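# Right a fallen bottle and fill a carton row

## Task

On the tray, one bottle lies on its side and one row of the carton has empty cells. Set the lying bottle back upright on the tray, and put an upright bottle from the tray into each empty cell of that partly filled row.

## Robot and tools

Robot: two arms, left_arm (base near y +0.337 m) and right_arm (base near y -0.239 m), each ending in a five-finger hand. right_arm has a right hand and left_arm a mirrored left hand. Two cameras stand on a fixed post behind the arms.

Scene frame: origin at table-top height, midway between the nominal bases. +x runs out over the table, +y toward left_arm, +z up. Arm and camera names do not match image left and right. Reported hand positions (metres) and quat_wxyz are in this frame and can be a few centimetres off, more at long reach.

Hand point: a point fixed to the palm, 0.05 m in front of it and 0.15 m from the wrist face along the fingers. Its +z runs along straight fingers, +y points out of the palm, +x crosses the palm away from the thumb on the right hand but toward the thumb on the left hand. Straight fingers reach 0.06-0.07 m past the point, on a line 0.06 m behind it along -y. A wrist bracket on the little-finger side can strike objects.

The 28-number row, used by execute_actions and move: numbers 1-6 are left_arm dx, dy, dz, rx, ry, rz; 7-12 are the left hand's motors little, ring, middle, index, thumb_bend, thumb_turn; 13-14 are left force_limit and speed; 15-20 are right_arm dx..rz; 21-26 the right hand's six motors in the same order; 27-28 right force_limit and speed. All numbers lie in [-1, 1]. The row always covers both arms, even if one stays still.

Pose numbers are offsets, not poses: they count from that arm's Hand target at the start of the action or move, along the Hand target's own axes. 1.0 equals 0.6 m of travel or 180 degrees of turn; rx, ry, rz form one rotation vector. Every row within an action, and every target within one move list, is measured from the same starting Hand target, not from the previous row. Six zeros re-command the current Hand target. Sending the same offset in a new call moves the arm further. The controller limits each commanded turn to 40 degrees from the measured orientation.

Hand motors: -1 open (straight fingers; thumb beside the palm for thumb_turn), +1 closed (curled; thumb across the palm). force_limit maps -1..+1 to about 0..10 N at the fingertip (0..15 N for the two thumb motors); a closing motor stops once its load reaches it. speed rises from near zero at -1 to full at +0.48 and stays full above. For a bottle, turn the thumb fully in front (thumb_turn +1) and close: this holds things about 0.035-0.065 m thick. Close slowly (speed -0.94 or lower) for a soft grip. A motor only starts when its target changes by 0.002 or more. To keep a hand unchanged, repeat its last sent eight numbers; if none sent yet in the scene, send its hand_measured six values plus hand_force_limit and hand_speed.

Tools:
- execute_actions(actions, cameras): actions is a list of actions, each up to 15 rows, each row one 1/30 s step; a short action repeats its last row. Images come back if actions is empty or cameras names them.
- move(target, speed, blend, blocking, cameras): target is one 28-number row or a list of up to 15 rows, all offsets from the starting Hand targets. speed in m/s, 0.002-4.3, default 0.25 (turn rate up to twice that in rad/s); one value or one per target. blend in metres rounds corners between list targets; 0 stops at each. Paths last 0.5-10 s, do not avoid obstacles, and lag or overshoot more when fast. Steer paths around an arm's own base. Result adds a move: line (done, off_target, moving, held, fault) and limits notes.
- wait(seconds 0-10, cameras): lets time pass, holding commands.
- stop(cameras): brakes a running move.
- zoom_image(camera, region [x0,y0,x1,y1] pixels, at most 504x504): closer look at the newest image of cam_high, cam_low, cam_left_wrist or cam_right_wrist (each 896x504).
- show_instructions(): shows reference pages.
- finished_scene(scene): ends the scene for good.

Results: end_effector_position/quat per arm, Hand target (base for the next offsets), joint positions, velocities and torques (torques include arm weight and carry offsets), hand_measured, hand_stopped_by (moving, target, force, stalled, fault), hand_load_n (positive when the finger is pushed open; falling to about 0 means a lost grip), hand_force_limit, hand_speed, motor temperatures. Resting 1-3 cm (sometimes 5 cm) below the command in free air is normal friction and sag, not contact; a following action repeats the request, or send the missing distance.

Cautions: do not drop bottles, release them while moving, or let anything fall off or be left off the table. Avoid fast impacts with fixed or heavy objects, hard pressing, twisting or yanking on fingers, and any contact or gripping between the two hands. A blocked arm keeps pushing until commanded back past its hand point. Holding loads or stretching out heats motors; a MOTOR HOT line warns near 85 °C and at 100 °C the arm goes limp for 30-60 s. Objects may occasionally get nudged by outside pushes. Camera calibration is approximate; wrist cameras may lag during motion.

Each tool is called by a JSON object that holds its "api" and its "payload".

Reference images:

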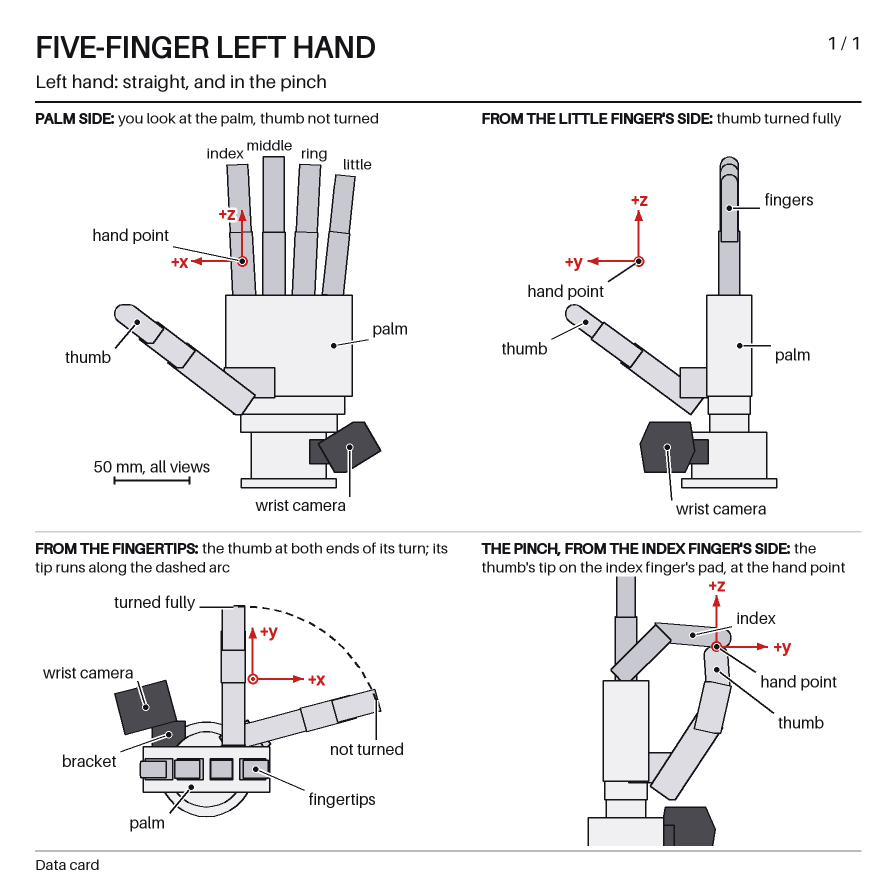

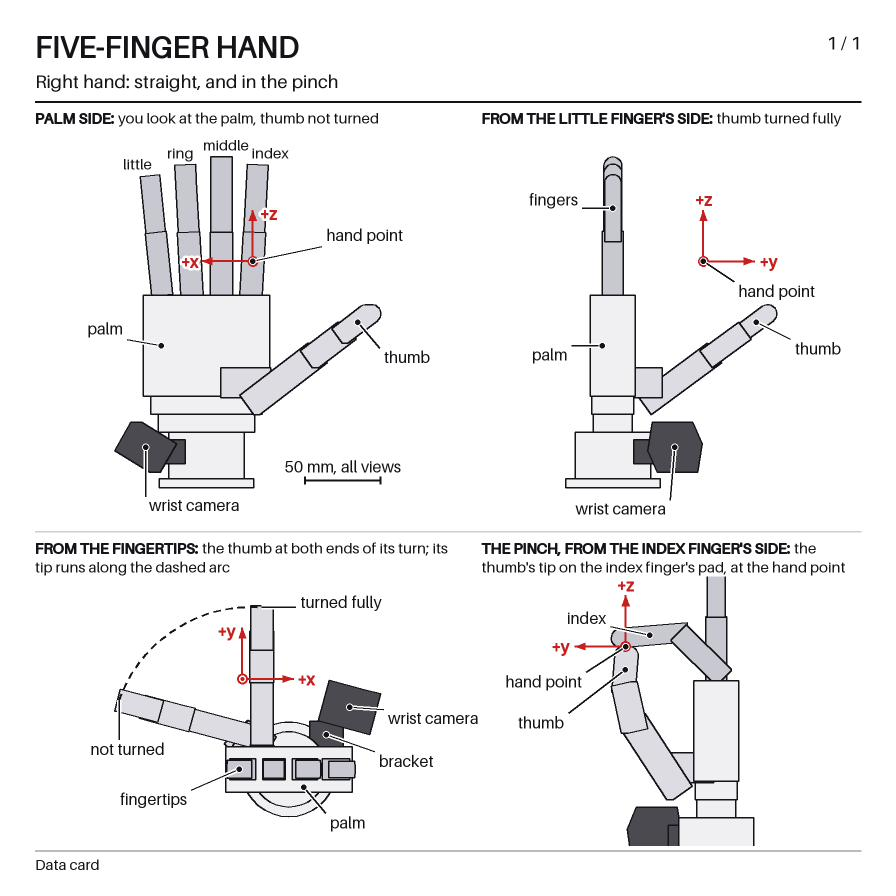

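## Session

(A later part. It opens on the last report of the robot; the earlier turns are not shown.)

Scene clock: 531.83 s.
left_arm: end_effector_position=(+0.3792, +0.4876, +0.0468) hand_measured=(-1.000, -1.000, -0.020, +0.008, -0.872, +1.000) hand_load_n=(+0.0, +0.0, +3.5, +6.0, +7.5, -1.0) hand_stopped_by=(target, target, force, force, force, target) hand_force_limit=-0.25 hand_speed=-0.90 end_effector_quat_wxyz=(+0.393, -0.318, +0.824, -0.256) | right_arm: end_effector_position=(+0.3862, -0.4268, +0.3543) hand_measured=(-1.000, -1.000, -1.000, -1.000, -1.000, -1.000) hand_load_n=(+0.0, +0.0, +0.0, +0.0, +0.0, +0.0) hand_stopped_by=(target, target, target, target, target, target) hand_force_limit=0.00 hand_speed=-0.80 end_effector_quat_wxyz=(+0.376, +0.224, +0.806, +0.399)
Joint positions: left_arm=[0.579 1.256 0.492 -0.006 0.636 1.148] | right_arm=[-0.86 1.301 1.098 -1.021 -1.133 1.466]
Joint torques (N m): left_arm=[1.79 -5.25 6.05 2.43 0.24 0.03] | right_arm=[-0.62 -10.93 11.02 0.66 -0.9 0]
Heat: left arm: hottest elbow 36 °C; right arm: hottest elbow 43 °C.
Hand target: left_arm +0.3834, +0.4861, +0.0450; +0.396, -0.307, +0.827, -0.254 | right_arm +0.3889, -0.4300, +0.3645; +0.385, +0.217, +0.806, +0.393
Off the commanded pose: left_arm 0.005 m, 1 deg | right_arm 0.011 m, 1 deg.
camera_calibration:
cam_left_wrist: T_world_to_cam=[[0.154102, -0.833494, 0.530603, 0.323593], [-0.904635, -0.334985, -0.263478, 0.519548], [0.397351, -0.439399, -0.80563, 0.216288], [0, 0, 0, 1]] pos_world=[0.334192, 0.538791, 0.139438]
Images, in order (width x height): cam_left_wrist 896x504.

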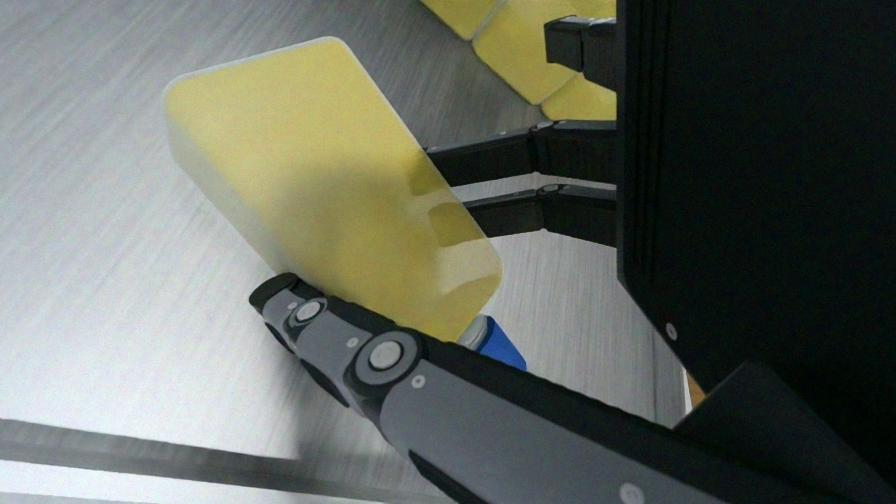

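{"api": "move", "payload": {"target": [-0.1083,-0.1437,-0.1207,0,0,0,-1,-1,0.3,0.3,-0.5,1,-0.25,-0.9,0,0,0,0,0,0,-1,-1,-1,-1,-1,-1,0,-0.8], "cameras": ["cam_left_wrist", "cam_high"], "speed": 0.1}}

{"api": "zoom_image", "payload": {"camera": "cam_high", "region": [430, 20, 540, 130]}}

Scene clock: 535.73 s.
left_arm: end_effector_position=(+0.3670, +0.4794, +0.1432) hand_measured=(-1.000, -1.000, -0.020, +0.008, -0.872, +1.000) hand_load_n=(+0.0, +0.0, +3.5, +6.0, +7.5, -0.5) hand_stopped_by=(target, target, force, force, force, target) hand_force_limit=-0.25 hand_speed=-0.90 end_effector_quat_wxyz=(+0.369, -0.329, +0.829, -0.260) | right_arm: end_effector_position=(+0.3862, -0.4268, +0.3543) hand_measured=(-1.000, -1.000, -1.000, -1.000, -1.000, -1.000) hand_load_n=(+0.0, +0.0, +0.0, +0.0, +0.0, +0.0) hand_stopped_by=(target, target, target, target, target, target) hand_force_limit=0.00 hand_speed=-0.80 end_effector_quat_wxyz=(+0.376, +0.224, +0.806, +0.399)
Joint positions: left_arm=[0.578 1.035 0.662 -0.454 0.634 1.15] | right_arm=[-0.86 1.301 1.098 -1.021 -1.133 1.466]
Joint torques (N m): left_arm=[0.91 -6.89 11.59 1.42 0.26 -0.03] | right_arm=[-0.85 -11.05 10.99 0.65 -0.88 -0.01]
Heat: left arm: hottest elbow 36 °C; right arm: hottest elbow 44 °C.
Hand target: left_arm +0.3835, +0.4861, +0.1750; +0.396, -0.307, +0.827, -0.254 | right_arm +0.3889, -0.4300, +0.3645; +0.385, +0.217, +0.806, +0.393
Off the commanded pose: left_arm 0.036 m, 4 deg | right_arm 0.011 m, 1 deg.
move: off_target (left_arm, right_arm)
camera_calibration:
cam_left_wrist: T_world_to_cam=[[0.178259, -0.818254, 0.54652, 0.249041], [-0.91629, -0.340486, -0.21091, 0.53056], [0.35866, -0.463174, -0.810452, 0.321479], [0, 0, 0, 1]] pos_world=[0.326451, 0.533327, 0.236338]
Images, in order (width x height): cam_high 896x504, cam_left_wrist 896x504.

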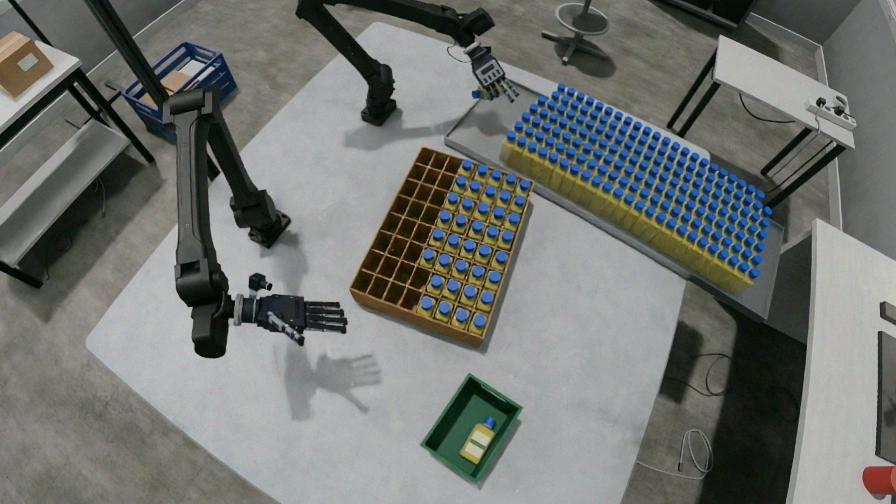

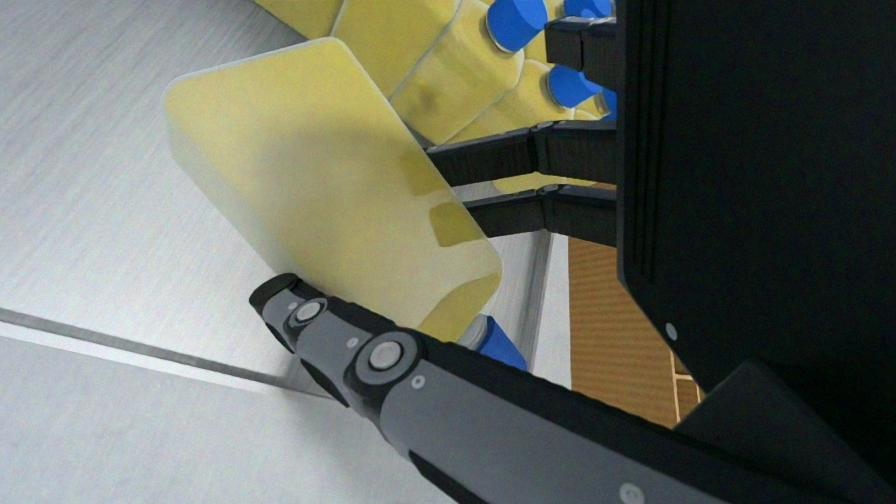

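Scaled by 4.582 from the camera's 896x504 image, which has a finer 1280x720 frame.

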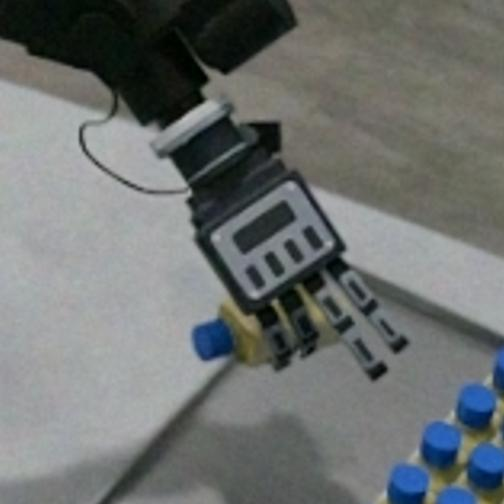

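{"api": "execute_actions", "payload": {"actions": [[[0,0,0,0,0,0,1,-1,0.3,0.3,-0.5,1,-0.8,-0.5,0,0,0,0,0,0,-1,-1,-1,-1,-1,-1,0,-0.8]]], "cameras": ["cam_left_wrist"]}}

Scene clock: 567.47 s.
left_arm: end_effector_position=(+0.3670, +0.4794, +0.1432) hand_measured=(+1.000, -1.000, -0.020, +0.008, -0.872, +1.000) hand_load_n=(+0.0, +0.0, +3.5, +6.0, +8.0, -0.5) hand_stopped_by=(target, target, force, force, force, target) hand_force_limit=-0.80 hand_speed=-0.50 end_effector_quat_wxyz=(+0.369, -0.329, +0.829, -0.260) | right_arm: end_effector_position=(+0.3862, -0.4268, +0.3543) hand_measured=(-1.000, -1.000, -1.000, -1.000, -1.000, -1.000) hand_load_n=(+0.0, +0.0, +0.0, +0.0, +0.0, +0.0) hand_stopped_by=(target, target, target, target, target, target) hand_force_limit=0.00 hand_speed=-0.80 end_effector_quat_wxyz=(+0.376, +0.224, +0.806, +0.399)
Joint positions: left_arm=[0.578 1.035 0.662 -0.454 0.634 1.15] | right_arm=[-0.86 1.301 1.098 -1.021 -1.133 1.466]
Joint torques (N m): left_arm=[0.97 -6.77 11.75 1.39 0.31 -0.02] | right_arm=[-0.73 -10.99 10.96 0.66 -0.9 0]
Heat: left arm: hottest elbow 40 °C; right arm: hottest elbow 44 °C.
Hand target: left_arm +0.3835, +0.4861, +0.1750; +0.396, -0.307, +0.827, -0.254 | right_arm +0.3889, -0.4300, +0.3645; +0.385, +0.217, +0.806, +0.393
Off the commanded pose: left_arm 0.036 m, 4 deg | right_arm 0.011 m, 1 deg.
camera_calibration:
cam_left_wrist: T_world_to_cam=[[0.178259, -0.818254, 0.54652, 0.249041], [-0.91629, -0.340486, -0.21091, 0.53056], [0.35866, -0.463174, -0.810452, 0.321479], [0, 0, 0, 1]] pos_world=[0.326451, 0.533327, 0.236338]
Images, in order (width x height): cam_left_wrist 896x504.

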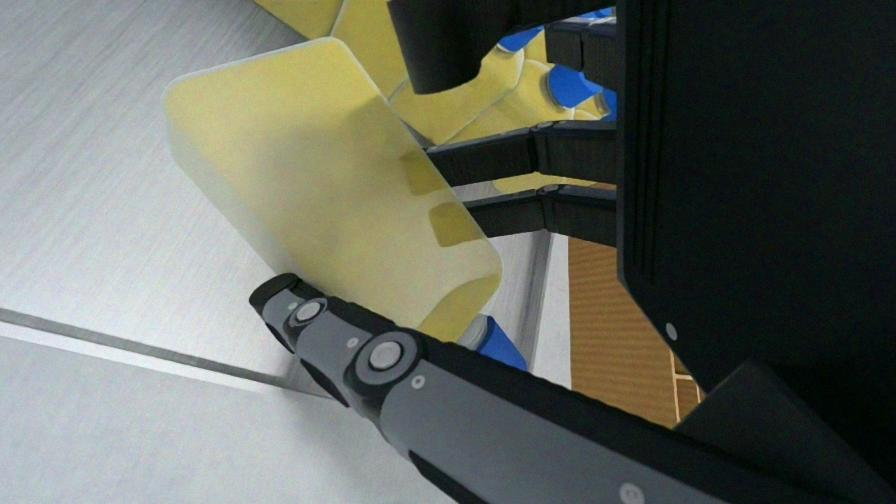

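{"api": "move", "payload": {"target": [-0.0218,0.0097,-0.0068,0.0905,0.0405,-0.5686,1,-1,0.3,0.3,-0.5,1,-0.8,-0.5,0,0,0,0,0,0,-1,-1,-1,-1,-1,-1,0,-0.8], "cameras": ["all"], "speed": 0.3}}

{"api": "zoom_image", "payload": {"camera": "cam_high", "region": [430, 20, 540, 130]}}

{"api": "zoom_image", "payload": {"camera": "cam_low", "region": [380, 80, 560, 220]}}

Scene clock: 573.23 s.
left_arm: end_effector_position=(+0.3847, +0.4944, +0.1784) hand_measured=(+1.000, -1.000, -0.020, +0.008, -0.872, +1.000) hand_load_n=(+0.0, +0.0, +3.5, +5.5, +8.0, -2.0) hand_stopped_by=(target, target, force, force, force, target) hand_force_limit=-0.80 hand_speed=-0.50 end_effector_quat_wxyz=(-0.043, +0.767, -0.275, +0.578) | right_arm: end_effector_position=(+0.3862, -0.4268, +0.3543) hand_measured=(-1.000, -1.000, -1.000, -1.000, -1.000, -1.000) hand_load_n=(+0.0, +0.0, +0.0, +0.0, +0.0, +0.0) hand_stopped_by=(target, target, target, target, target, target) hand_force_limit=0.00 hand_speed=-0.80 end_effector_quat_wxyz=(+0.376, +0.224, +0.806, +0.399)
Joint positions: left_arm=[0.887 1.326 0.64 -0.041 1.054 -0.495] | right_arm=[-0.86 1.301 1.098 -1.021 -1.133 1.466]
Joint torques (N m): left_arm=[2.55 -7.18 6.57 2.29 0.83 -0.47] | right_arm=[-0.73 -10.93 11 0.65 -0.9 0]
Heat: left arm: hottest elbow 40 °C; right arm: hottest elbow 44 °C.
Hand target: left_arm +0.3848, +0.5000, +0.1798; -0.040, +0.768, -0.262, +0.583 | right_arm +0.3889, -0.4300, +0.3645; +0.385, +0.217, +0.806, +0.393
Off the commanded pose: left_arm 0.006 m, 2 deg | right_arm 0.011 m, 1 deg.
move: off_target (right_arm)
camera_calibration:
cam_left_wrist: T_world_to_cam=[[0.380328, 0.692624, 0.612881, -0.597633], [-0.425731, -0.457182, 0.780857, 0.251322], [0.821038, -0.557904, 0.120992, 0.0534115], [0, 0, 0, 1]] pos_world=[0.290439, 0.558633, 0.163569]

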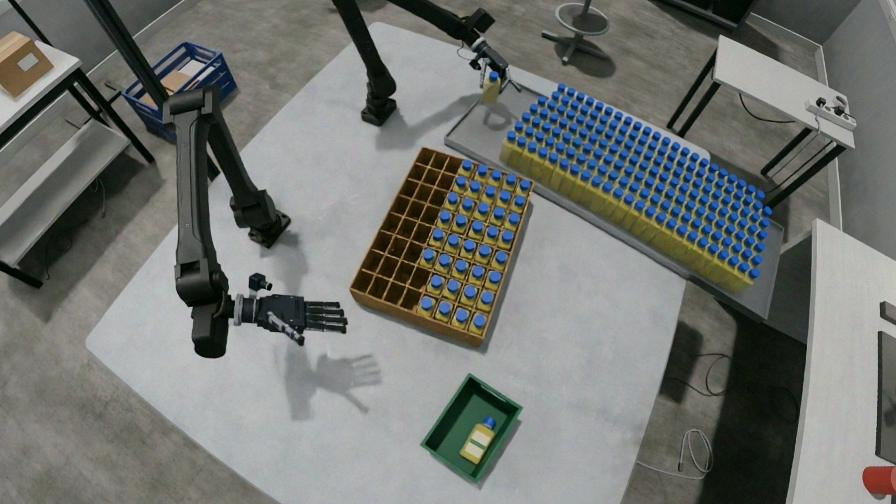

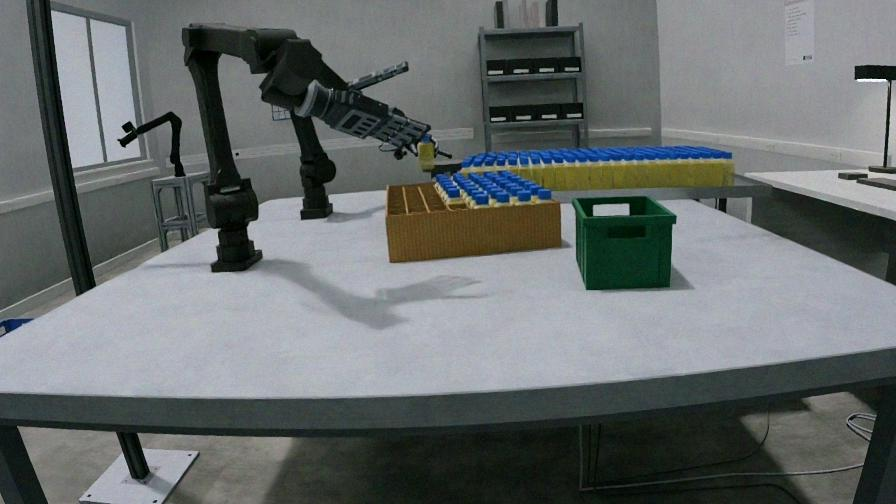

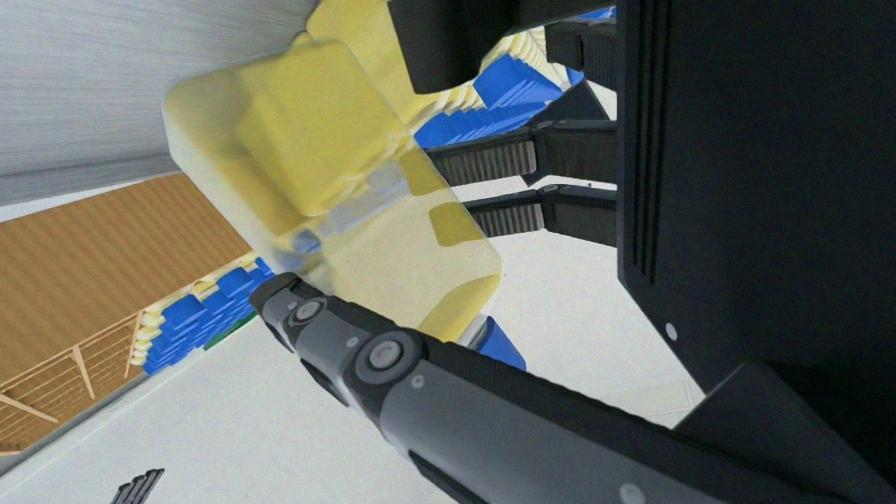

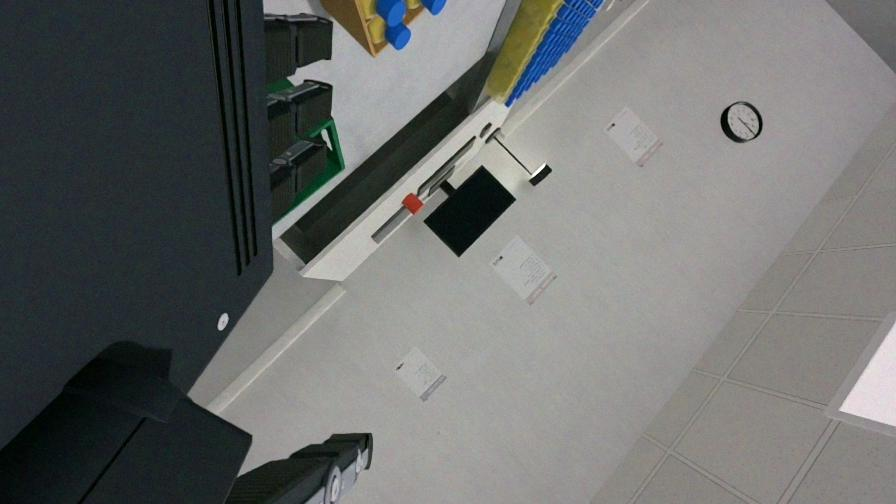

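Scaled by 4.582 from the camera's 896x504 image, which has a finer 1280x720 frame.

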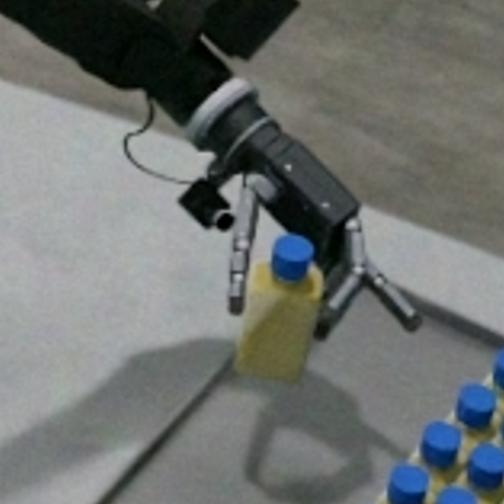

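Scaled by 2.800 from the camera's 896x504 image, which has a finer 1280x720 frame.

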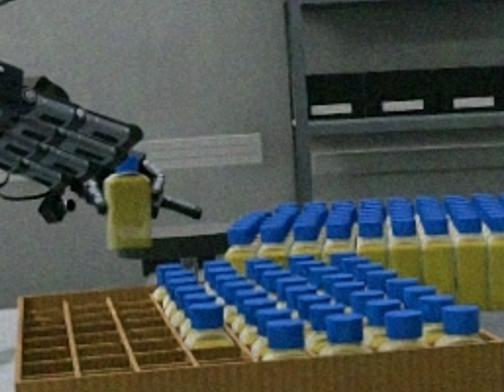

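{"api": "move", "payload": {"target": [-0.102,0.0428,0.037,0,0,0,1,-1,0.3,0.3,-0.5,1,-0.8,-0.5,0,0,0,0,0,0,-1,-1,-1,-1,-1,-1,0,-0.8], "cameras": ["cam_high", "cam_low", "cam_left_wrist"], "speed": 0.1}}

{"api": "zoom_image", "payload": {"camera": "cam_high", "region": [430, 20, 540, 130]}}

{"api": "zoom_image", "payload": {"camera": "cam_low", "region": [380, 80, 560, 220]}}

Scene clock: 579.13 s.
left_arm: end_effector_position=(+0.3846, +0.4942, +0.1071) hand_measured=(+1.000, -1.000, -0.020, +0.008, -0.872, +1.000) hand_load_n=(+0.0, +0.0, +3.5, +5.5, +7.5, -2.0) hand_stopped_by=(target, target, force, force, force, target) hand_force_limit=-0.80 hand_speed=-0.50 end_effector_quat_wxyz=(-0.041, +0.768, -0.273, +0.578) | right_arm: end_effector_position=(+0.3862, -0.4268, +0.3543) hand_measured=(-1.000, -1.000, -1.000, -1.000, -1.000, -1.000) hand_load_n=(+0.0, +0.0, +0.0, +0.0, +0.0, +0.0) hand_stopped_by=(target, target, target, target, target, target) hand_force_limit=0.00 hand_speed=-0.80 end_effector_quat_wxyz=(+0.376, +0.224, +0.806, +0.399)
Joint positions: left_arm=[0.887 1.518 0.568 0.22 1.054 -0.497] | right_arm=[-0.86 1.301 1.098 -1.021 -1.133 1.466]
Joint torques (N m): left_arm=[2.96 -8.41 5.2 2.4 0.86 -0.48] | right_arm=[-0.91 -10.93 11.02 0.62 -0.91 0.01]
Heat: left arm: hottest elbow 40 °C; right arm: hottest elbow 44 °C.
Hand target: left_arm +0.3848, +0.5000, +0.1098; -0.040, +0.768, -0.262, +0.583 | right_arm +0.3889, -0.4300, +0.3645; +0.385, +0.217, +0.806, +0.393
Off the commanded pose: left_arm 0.006 m, 1 deg | right_arm 0.011 m, 1 deg.
move: off_target (right_arm)
camera_calibration:
cam_left_wrist: T_world_to_cam=[[0.381683, 0.695176, 0.609138, -0.555183], [-0.423575, -0.4542, 0.783764, 0.304137], [0.821525, -0.557165, 0.121098, 0.0614593], [0, 0, 0, 1]] pos_world=[0.290238, 0.558332, 0.0923683]
Images, in order (width x height): cam_high 896x504, cam_low 896x504, cam_left_wrist 896x504.

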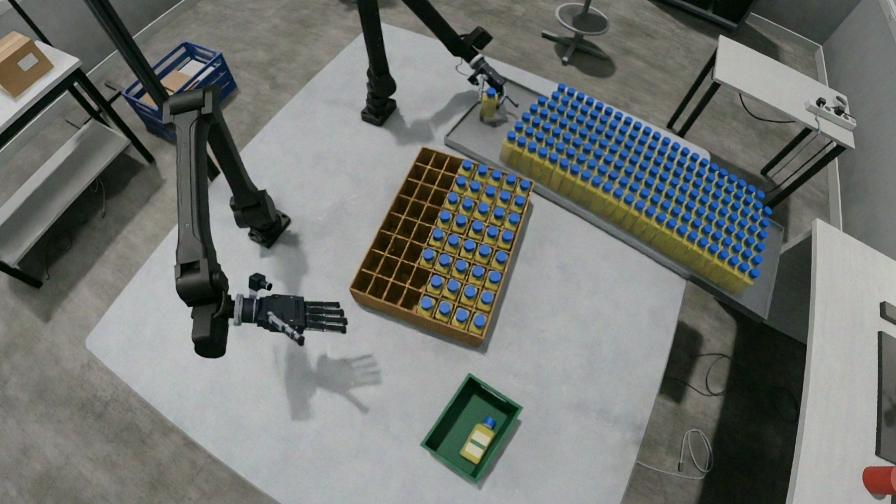

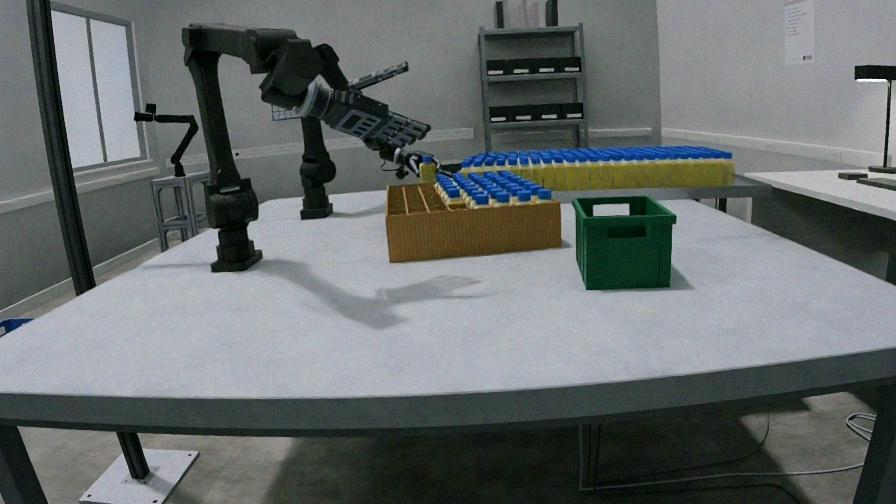

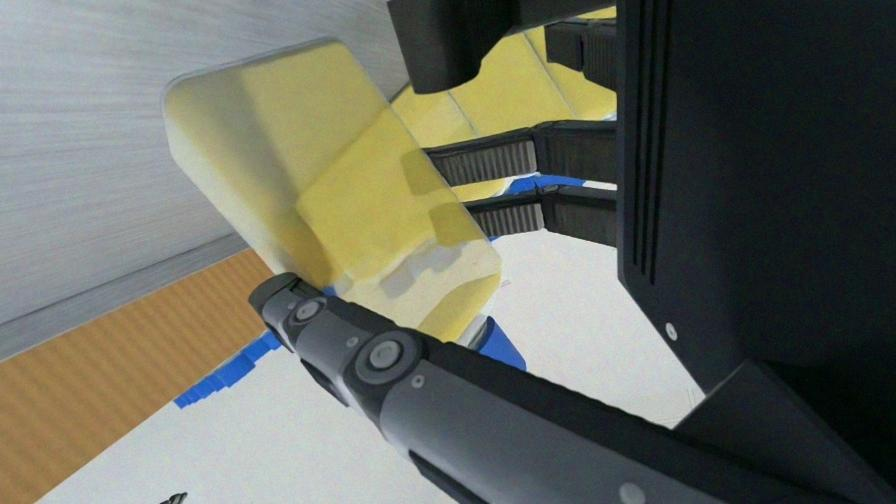

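Scaled by 4.582 from the camera's 896x504 image, which has a finer 1280x720 frame.

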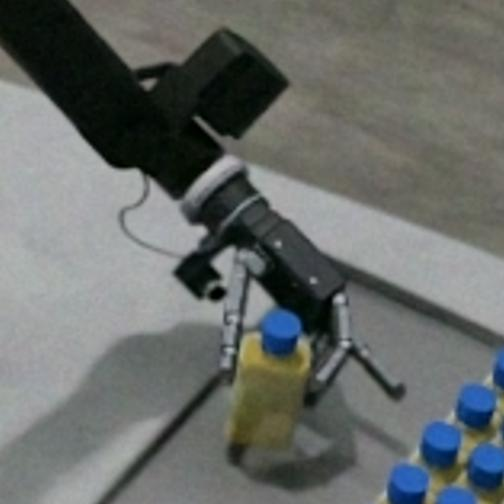

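Scaled by 2.800 from the camera's 896x504 image, which has a finer 1280x720 frame.

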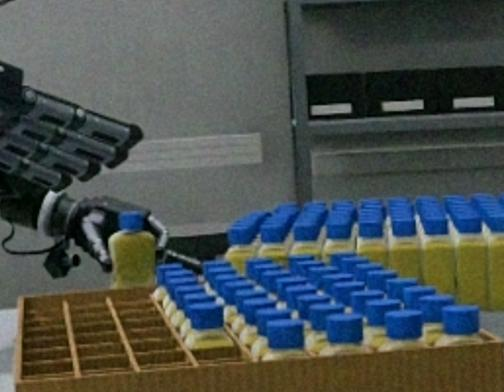

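{"api": "move", "payload": {"target": [-0.0175,0.0073,0.0063,0,0,0,1,-1,0.3,0.3,-0.5,1,-0.8,-0.5,0,0,0,0,0,0,-1,-1,-1,-1,-1,-1,0,-0.8], "cameras": ["cam_high", "cam_low", "cam_left_wrist"], "speed": 0.05}}

{"api": "zoom_image", "payload": {"camera": "cam_high", "region": [430, 20, 540, 130]}}

{"api": "zoom_image", "payload": {"camera": "cam_low", "region": [380, 100, 500, 200]}}

Scene clock: 583.10 s.
left_arm: end_effector_position=(+0.3853, +0.4950, +0.0975) hand_measured=(+1.000, -1.000, -0.020, +0.008, -0.872, +1.000) hand_load_n=(+0.0, +0.0, +4.0, +5.5, +8.0, -2.5) hand_stopped_by=(target, target, force, force, force, target) hand_force_limit=-0.80 hand_speed=-0.50 end_effector_quat_wxyz=(-0.044, +0.767, -0.275, +0.579) | right_arm: end_effector_position=(+0.3862, -0.4268, +0.3543) hand_measured=(-1.000, -1.000, -1.000, -1.000, -1.000, -1.000) hand_load_n=(+0.0, +0.0, +0.0, -0.5, +0.0, +0.0) hand_stopped_by=(target, target, target, target, target, target) hand_force_limit=0.00 hand_speed=-0.80 end_effector_quat_wxyz=(+0.376, +0.224, +0.806, +0.399)
Joint positions: left_arm=[0.887 1.55 0.562 0.266 1.054 -0.497] | right_arm=[-0.86 1.301 1.098 -1.021 -1.133 1.466]
Joint torques (N m): left_arm=[2.43 -8.59 4.94 2.39 0.87 -0.48] | right_arm=[-0.73 -10.87 11 0.7 -0.93 0]
Heat: left arm: hottest elbow 39 °C; right arm: hottest elbow 44 °C.
Hand target: left_arm +0.3848, +0.5000, +0.0978; -0.040, +0.768, -0.262, +0.583 | right_arm +0.3889, -0.4300, +0.3645; +0.385, +0.217, +0.806, +0.393
Off the commanded pose: left_arm 0.005 m, 2 deg | right_arm 0.011 m, 1 deg.
move: off_target (right_arm)
camera_calibration:
cam_left_wrist: T_world_to_cam=[[0.378937, 0.691738, 0.61474, -0.54791], [-0.427026, -0.458629, 0.7793, 0.316295], [0.821009, -0.557815, 0.121599, 0.0630327], [0, 0, 0, 1]] pos_world=[0.290939, 0.559233, 0.0826689]
Images, in order (width x height): cam_high 896x504, cam_low 896x504, cam_left_wrist 896x504.

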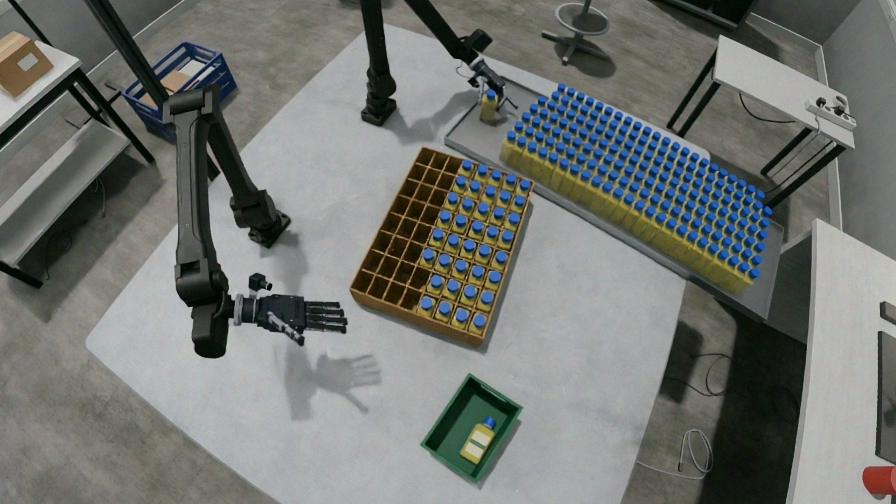

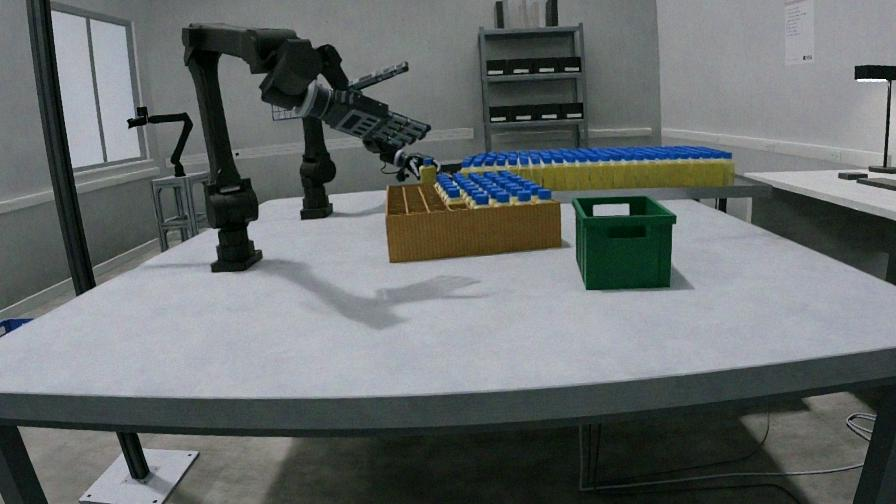

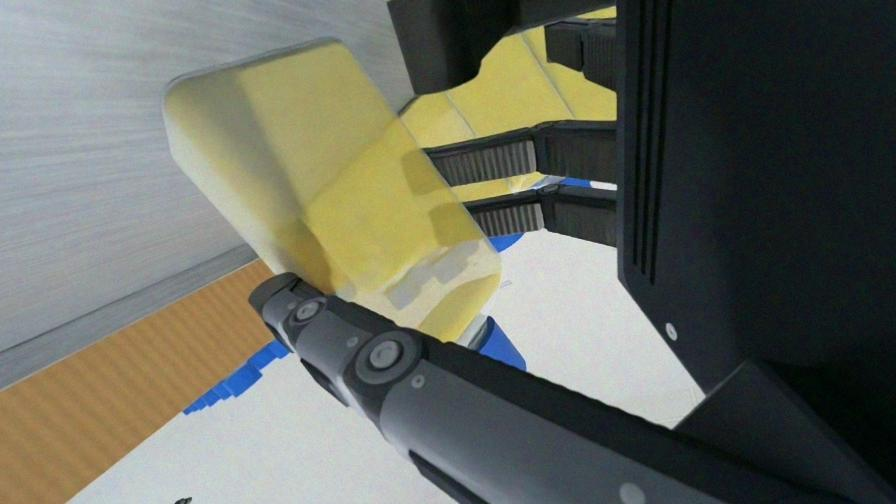

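Scaled by 4.582 from the camera's 896x504 image, which has a finer 1280x720 frame.

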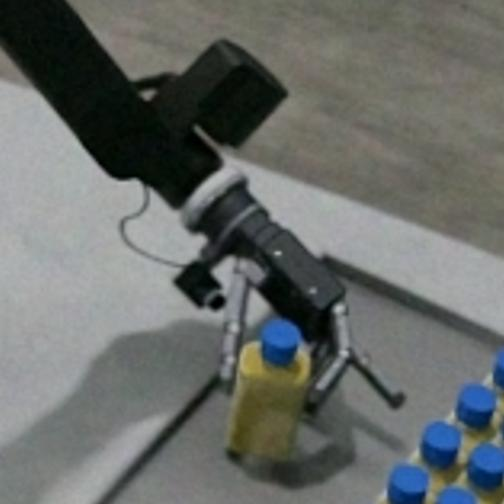

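Scaled by 4.200 from the camera's 896x504 image, which has a finer 1280x720 frame.

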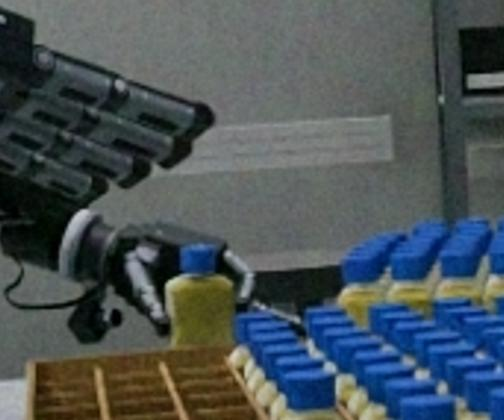

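{"api": "move", "payload": {"target": [-0.0131,0.0055,0.0048,0,0,0,1,-1,0.3,0.3,-0.5,1,-0.8,-0.5,0,0,0,0,0,0,-1,-1,-1,-1,-1,-1,0,-0.8], "cameras": ["cam_low", "cam_high"], "speed": 0.05}}

{"api": "zoom_image", "payload": {"camera": "cam_low", "region": [380, 100, 500, 200]}}

{"api": "zoom_image", "payload": {"camera": "cam_high", "region": [460, 60, 540, 130]}}

Scene clock: 587.10 s.
left_arm: end_effector_position=(+0.3863, +0.4959, +0.0930) hand_measured=(+1.000, -1.000, -0.020, +0.008, -0.872, +1.000) hand_load_n=(+0.0, +0.0, +3.5, +5.0, +8.0, -1.5) hand_stopped_by=(target, target, force, force, force, target) hand_force_limit=-0.80 hand_speed=-0.50 end_effector_quat_wxyz=(-0.044, +0.764, -0.275, +0.582) | right_arm: end_effector_position=(+0.3862, -0.4268, +0.3543) hand_measured=(-1.000, -1.000, -1.000, -1.000, -1.000, -1.000) hand_load_n=(+0.0, +0.0, +0.0, +0.0, +0.0, +0.5) hand_stopped_by=(target, target, target, target, target, target) hand_force_limit=0.00 hand_speed=-0.80 end_effector_quat_wxyz=(+0.376, +0.224, +0.806, +0.399)
Joint positions: left_arm=[0.887 1.572 0.56 0.302 1.059 -0.506] | right_arm=[-0.86 1.301 1.098 -1.021 -1.133 1.466]
Joint torques (N m): left_arm=[3.08 -8 4.45 2.29 0.64 -0.38] | right_arm=[-0.79 -10.93 11.02 0.68 -0.9 -0.01]
Heat: left arm: hottest elbow 39 °C; right arm: hottest elbow 44 °C.
Hand target: left_arm +0.3847, +0.4999, +0.0889; -0.040, +0.768, -0.262, +0.583 | right_arm +0.3889, -0.4300, +0.3645; +0.385, +0.217, +0.806, +0.393
Off the commanded pose: left_arm 0.006 m, 2 deg | right_arm 0.011 m, 1 deg.
move: off_target (right_arm)
Images, in order (width x height): cam_high 896x504, cam_low 896x504.

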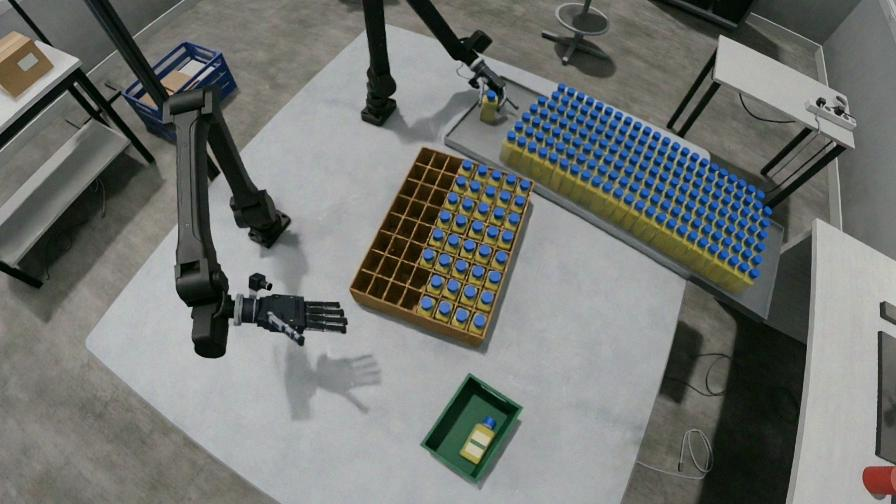

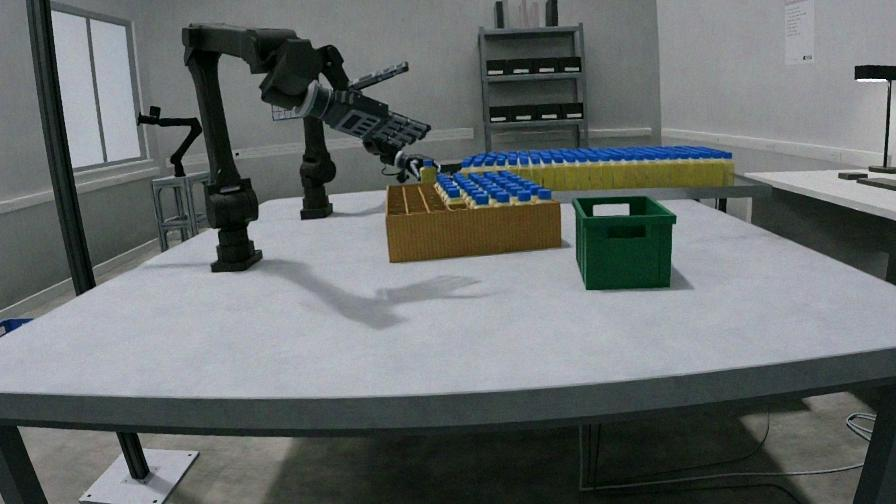

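Scaled by 4.200 from the camera's 896x504 image, which has a finer 1280x720 frame.

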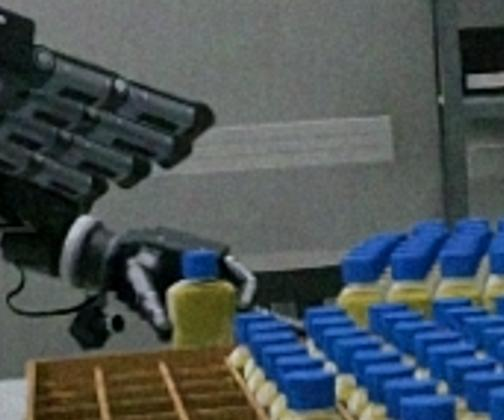

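Scaled by 6.300 from the camera's 896x504 image, which has a finer 1280x720 frame.

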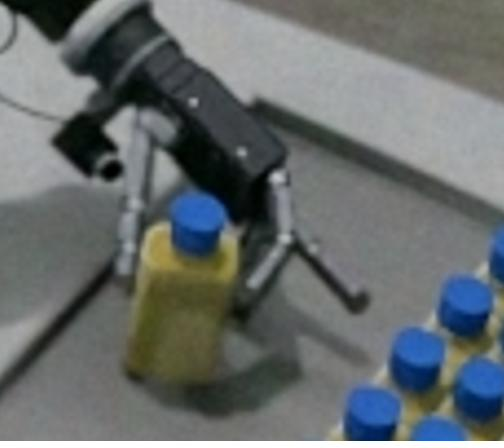

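{"api": "move", "payload": {"target": [-0.0087,0.0037,0.0032,0,0,0,1,-1,0.3,0.3,-0.5,1,-0.8,-0.5,0,0,0,0,0,0,-1,-1,-1,-1,-1,-1,0,-0.8], "cameras": ["cam_low", "cam_high"], "speed": 0.05}}

{"api": "zoom_image", "payload": {"camera": "cam_low", "region": [380, 100, 500, 200]}}

{"api": "zoom_image", "payload": {"camera": "cam_high", "region": [460, 60, 540, 130]}}

Scene clock: 591.50 s.
left_arm: end_effector_position=(+0.3865, +0.4959, +0.0921) hand_measured=(+1.000, -1.000, -0.020, +0.008, -0.872, +1.000) hand_load_n=(+0.0, +0.0, +2.5, +5.0, +8.5, +0.0) hand_stopped_by=(target, target, force, force, force, target) hand_force_limit=-0.80 hand_speed=-0.50 end_effector_quat_wxyz=(-0.040, +0.763, -0.271, +0.585) | right_arm: end_effector_position=(+0.3862, -0.4268, +0.3543) hand_measured=(-1.000, -1.000, -1.000, -1.000, -1.000, -1.000) hand_load_n=(+0.0, +0.0, +0.0, +0.0, +0.0, +0.0) hand_stopped_by=(target, target, target, target, target, target) hand_force_limit=0.00 hand_speed=-0.80 end_effector_quat_wxyz=(+0.376, +0.224, +0.806, +0.399)
Joint positions: left_arm=[0.889 1.585 0.557 0.325 1.068 -0.524] | right_arm=[-0.86 1.301 1.098 -1.021 -1.133 1.466]
Joint torques (N m): left_arm=[3.14 -7.3 4.25 2.17 0.34 -0.21] | right_arm=[-0.73 -10.93 11 0.69 -0.92 0.01]
Heat: left arm: hottest elbow 38 °C; right arm: hottest elbow 44 °C.
Hand target: left_arm +0.3848, +0.4999, +0.0828; -0.040, +0.768, -0.262, +0.583 | right_arm +0.3889, -0.4300, +0.3645; +0.385, +0.217, +0.806, +0.393
Off the commanded pose: left_arm 0.010 m, 1 deg | right_arm 0.011 m, 1 deg.
move: off_target (right_arm)
Images, in order (width x height): cam_high 896x504, cam_low 896x504.

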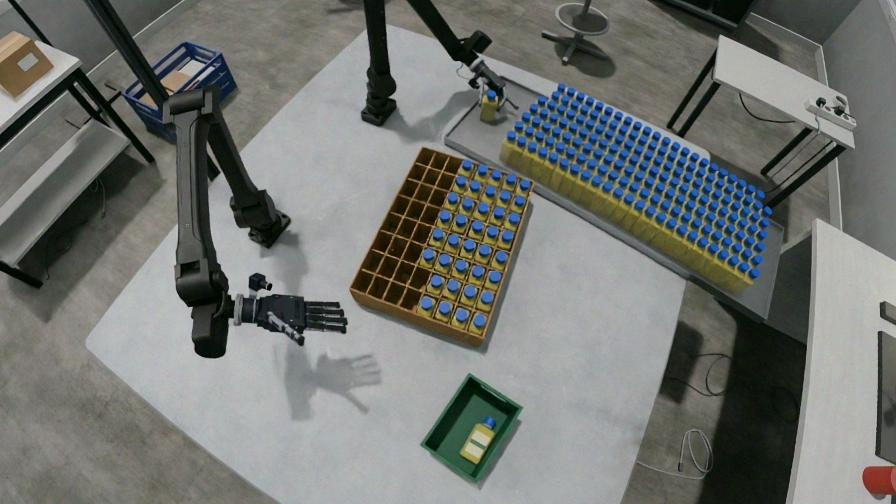

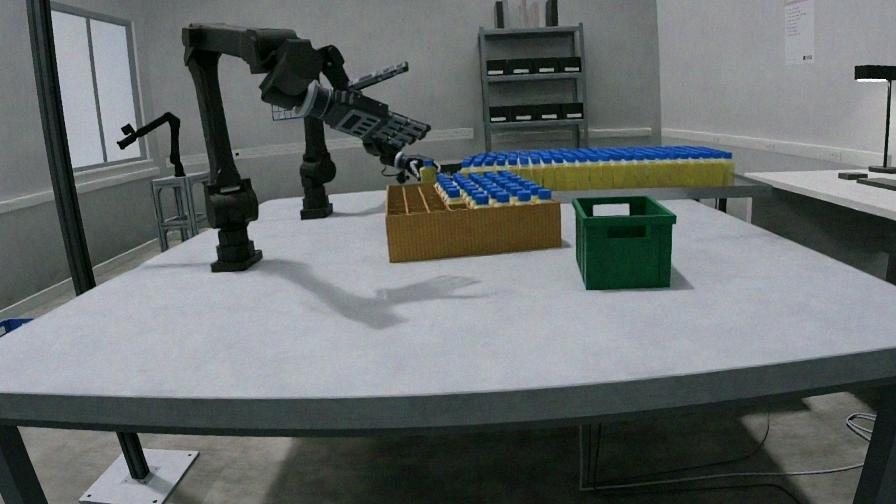

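Scaled by 4.200 from the camera's 896x504 image, which has a finer 1280x720 frame.

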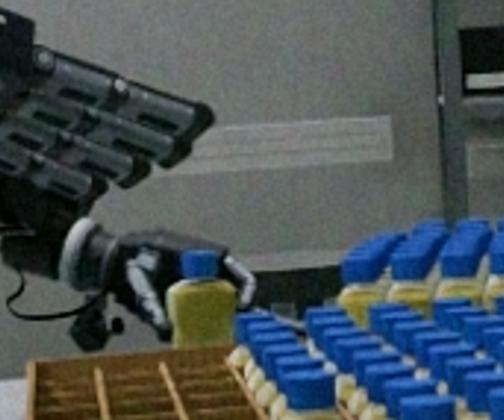

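Scaled by 6.300 from the camera's 896x504 image, which has a finer 1280x720 frame.

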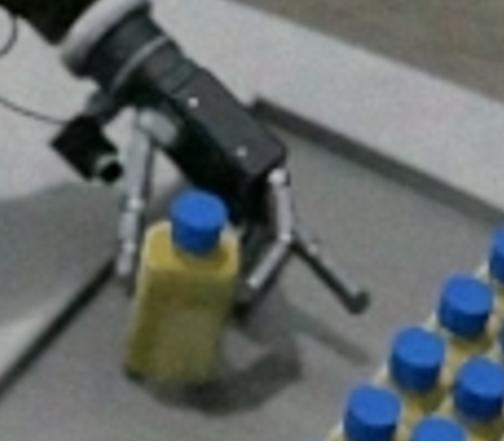

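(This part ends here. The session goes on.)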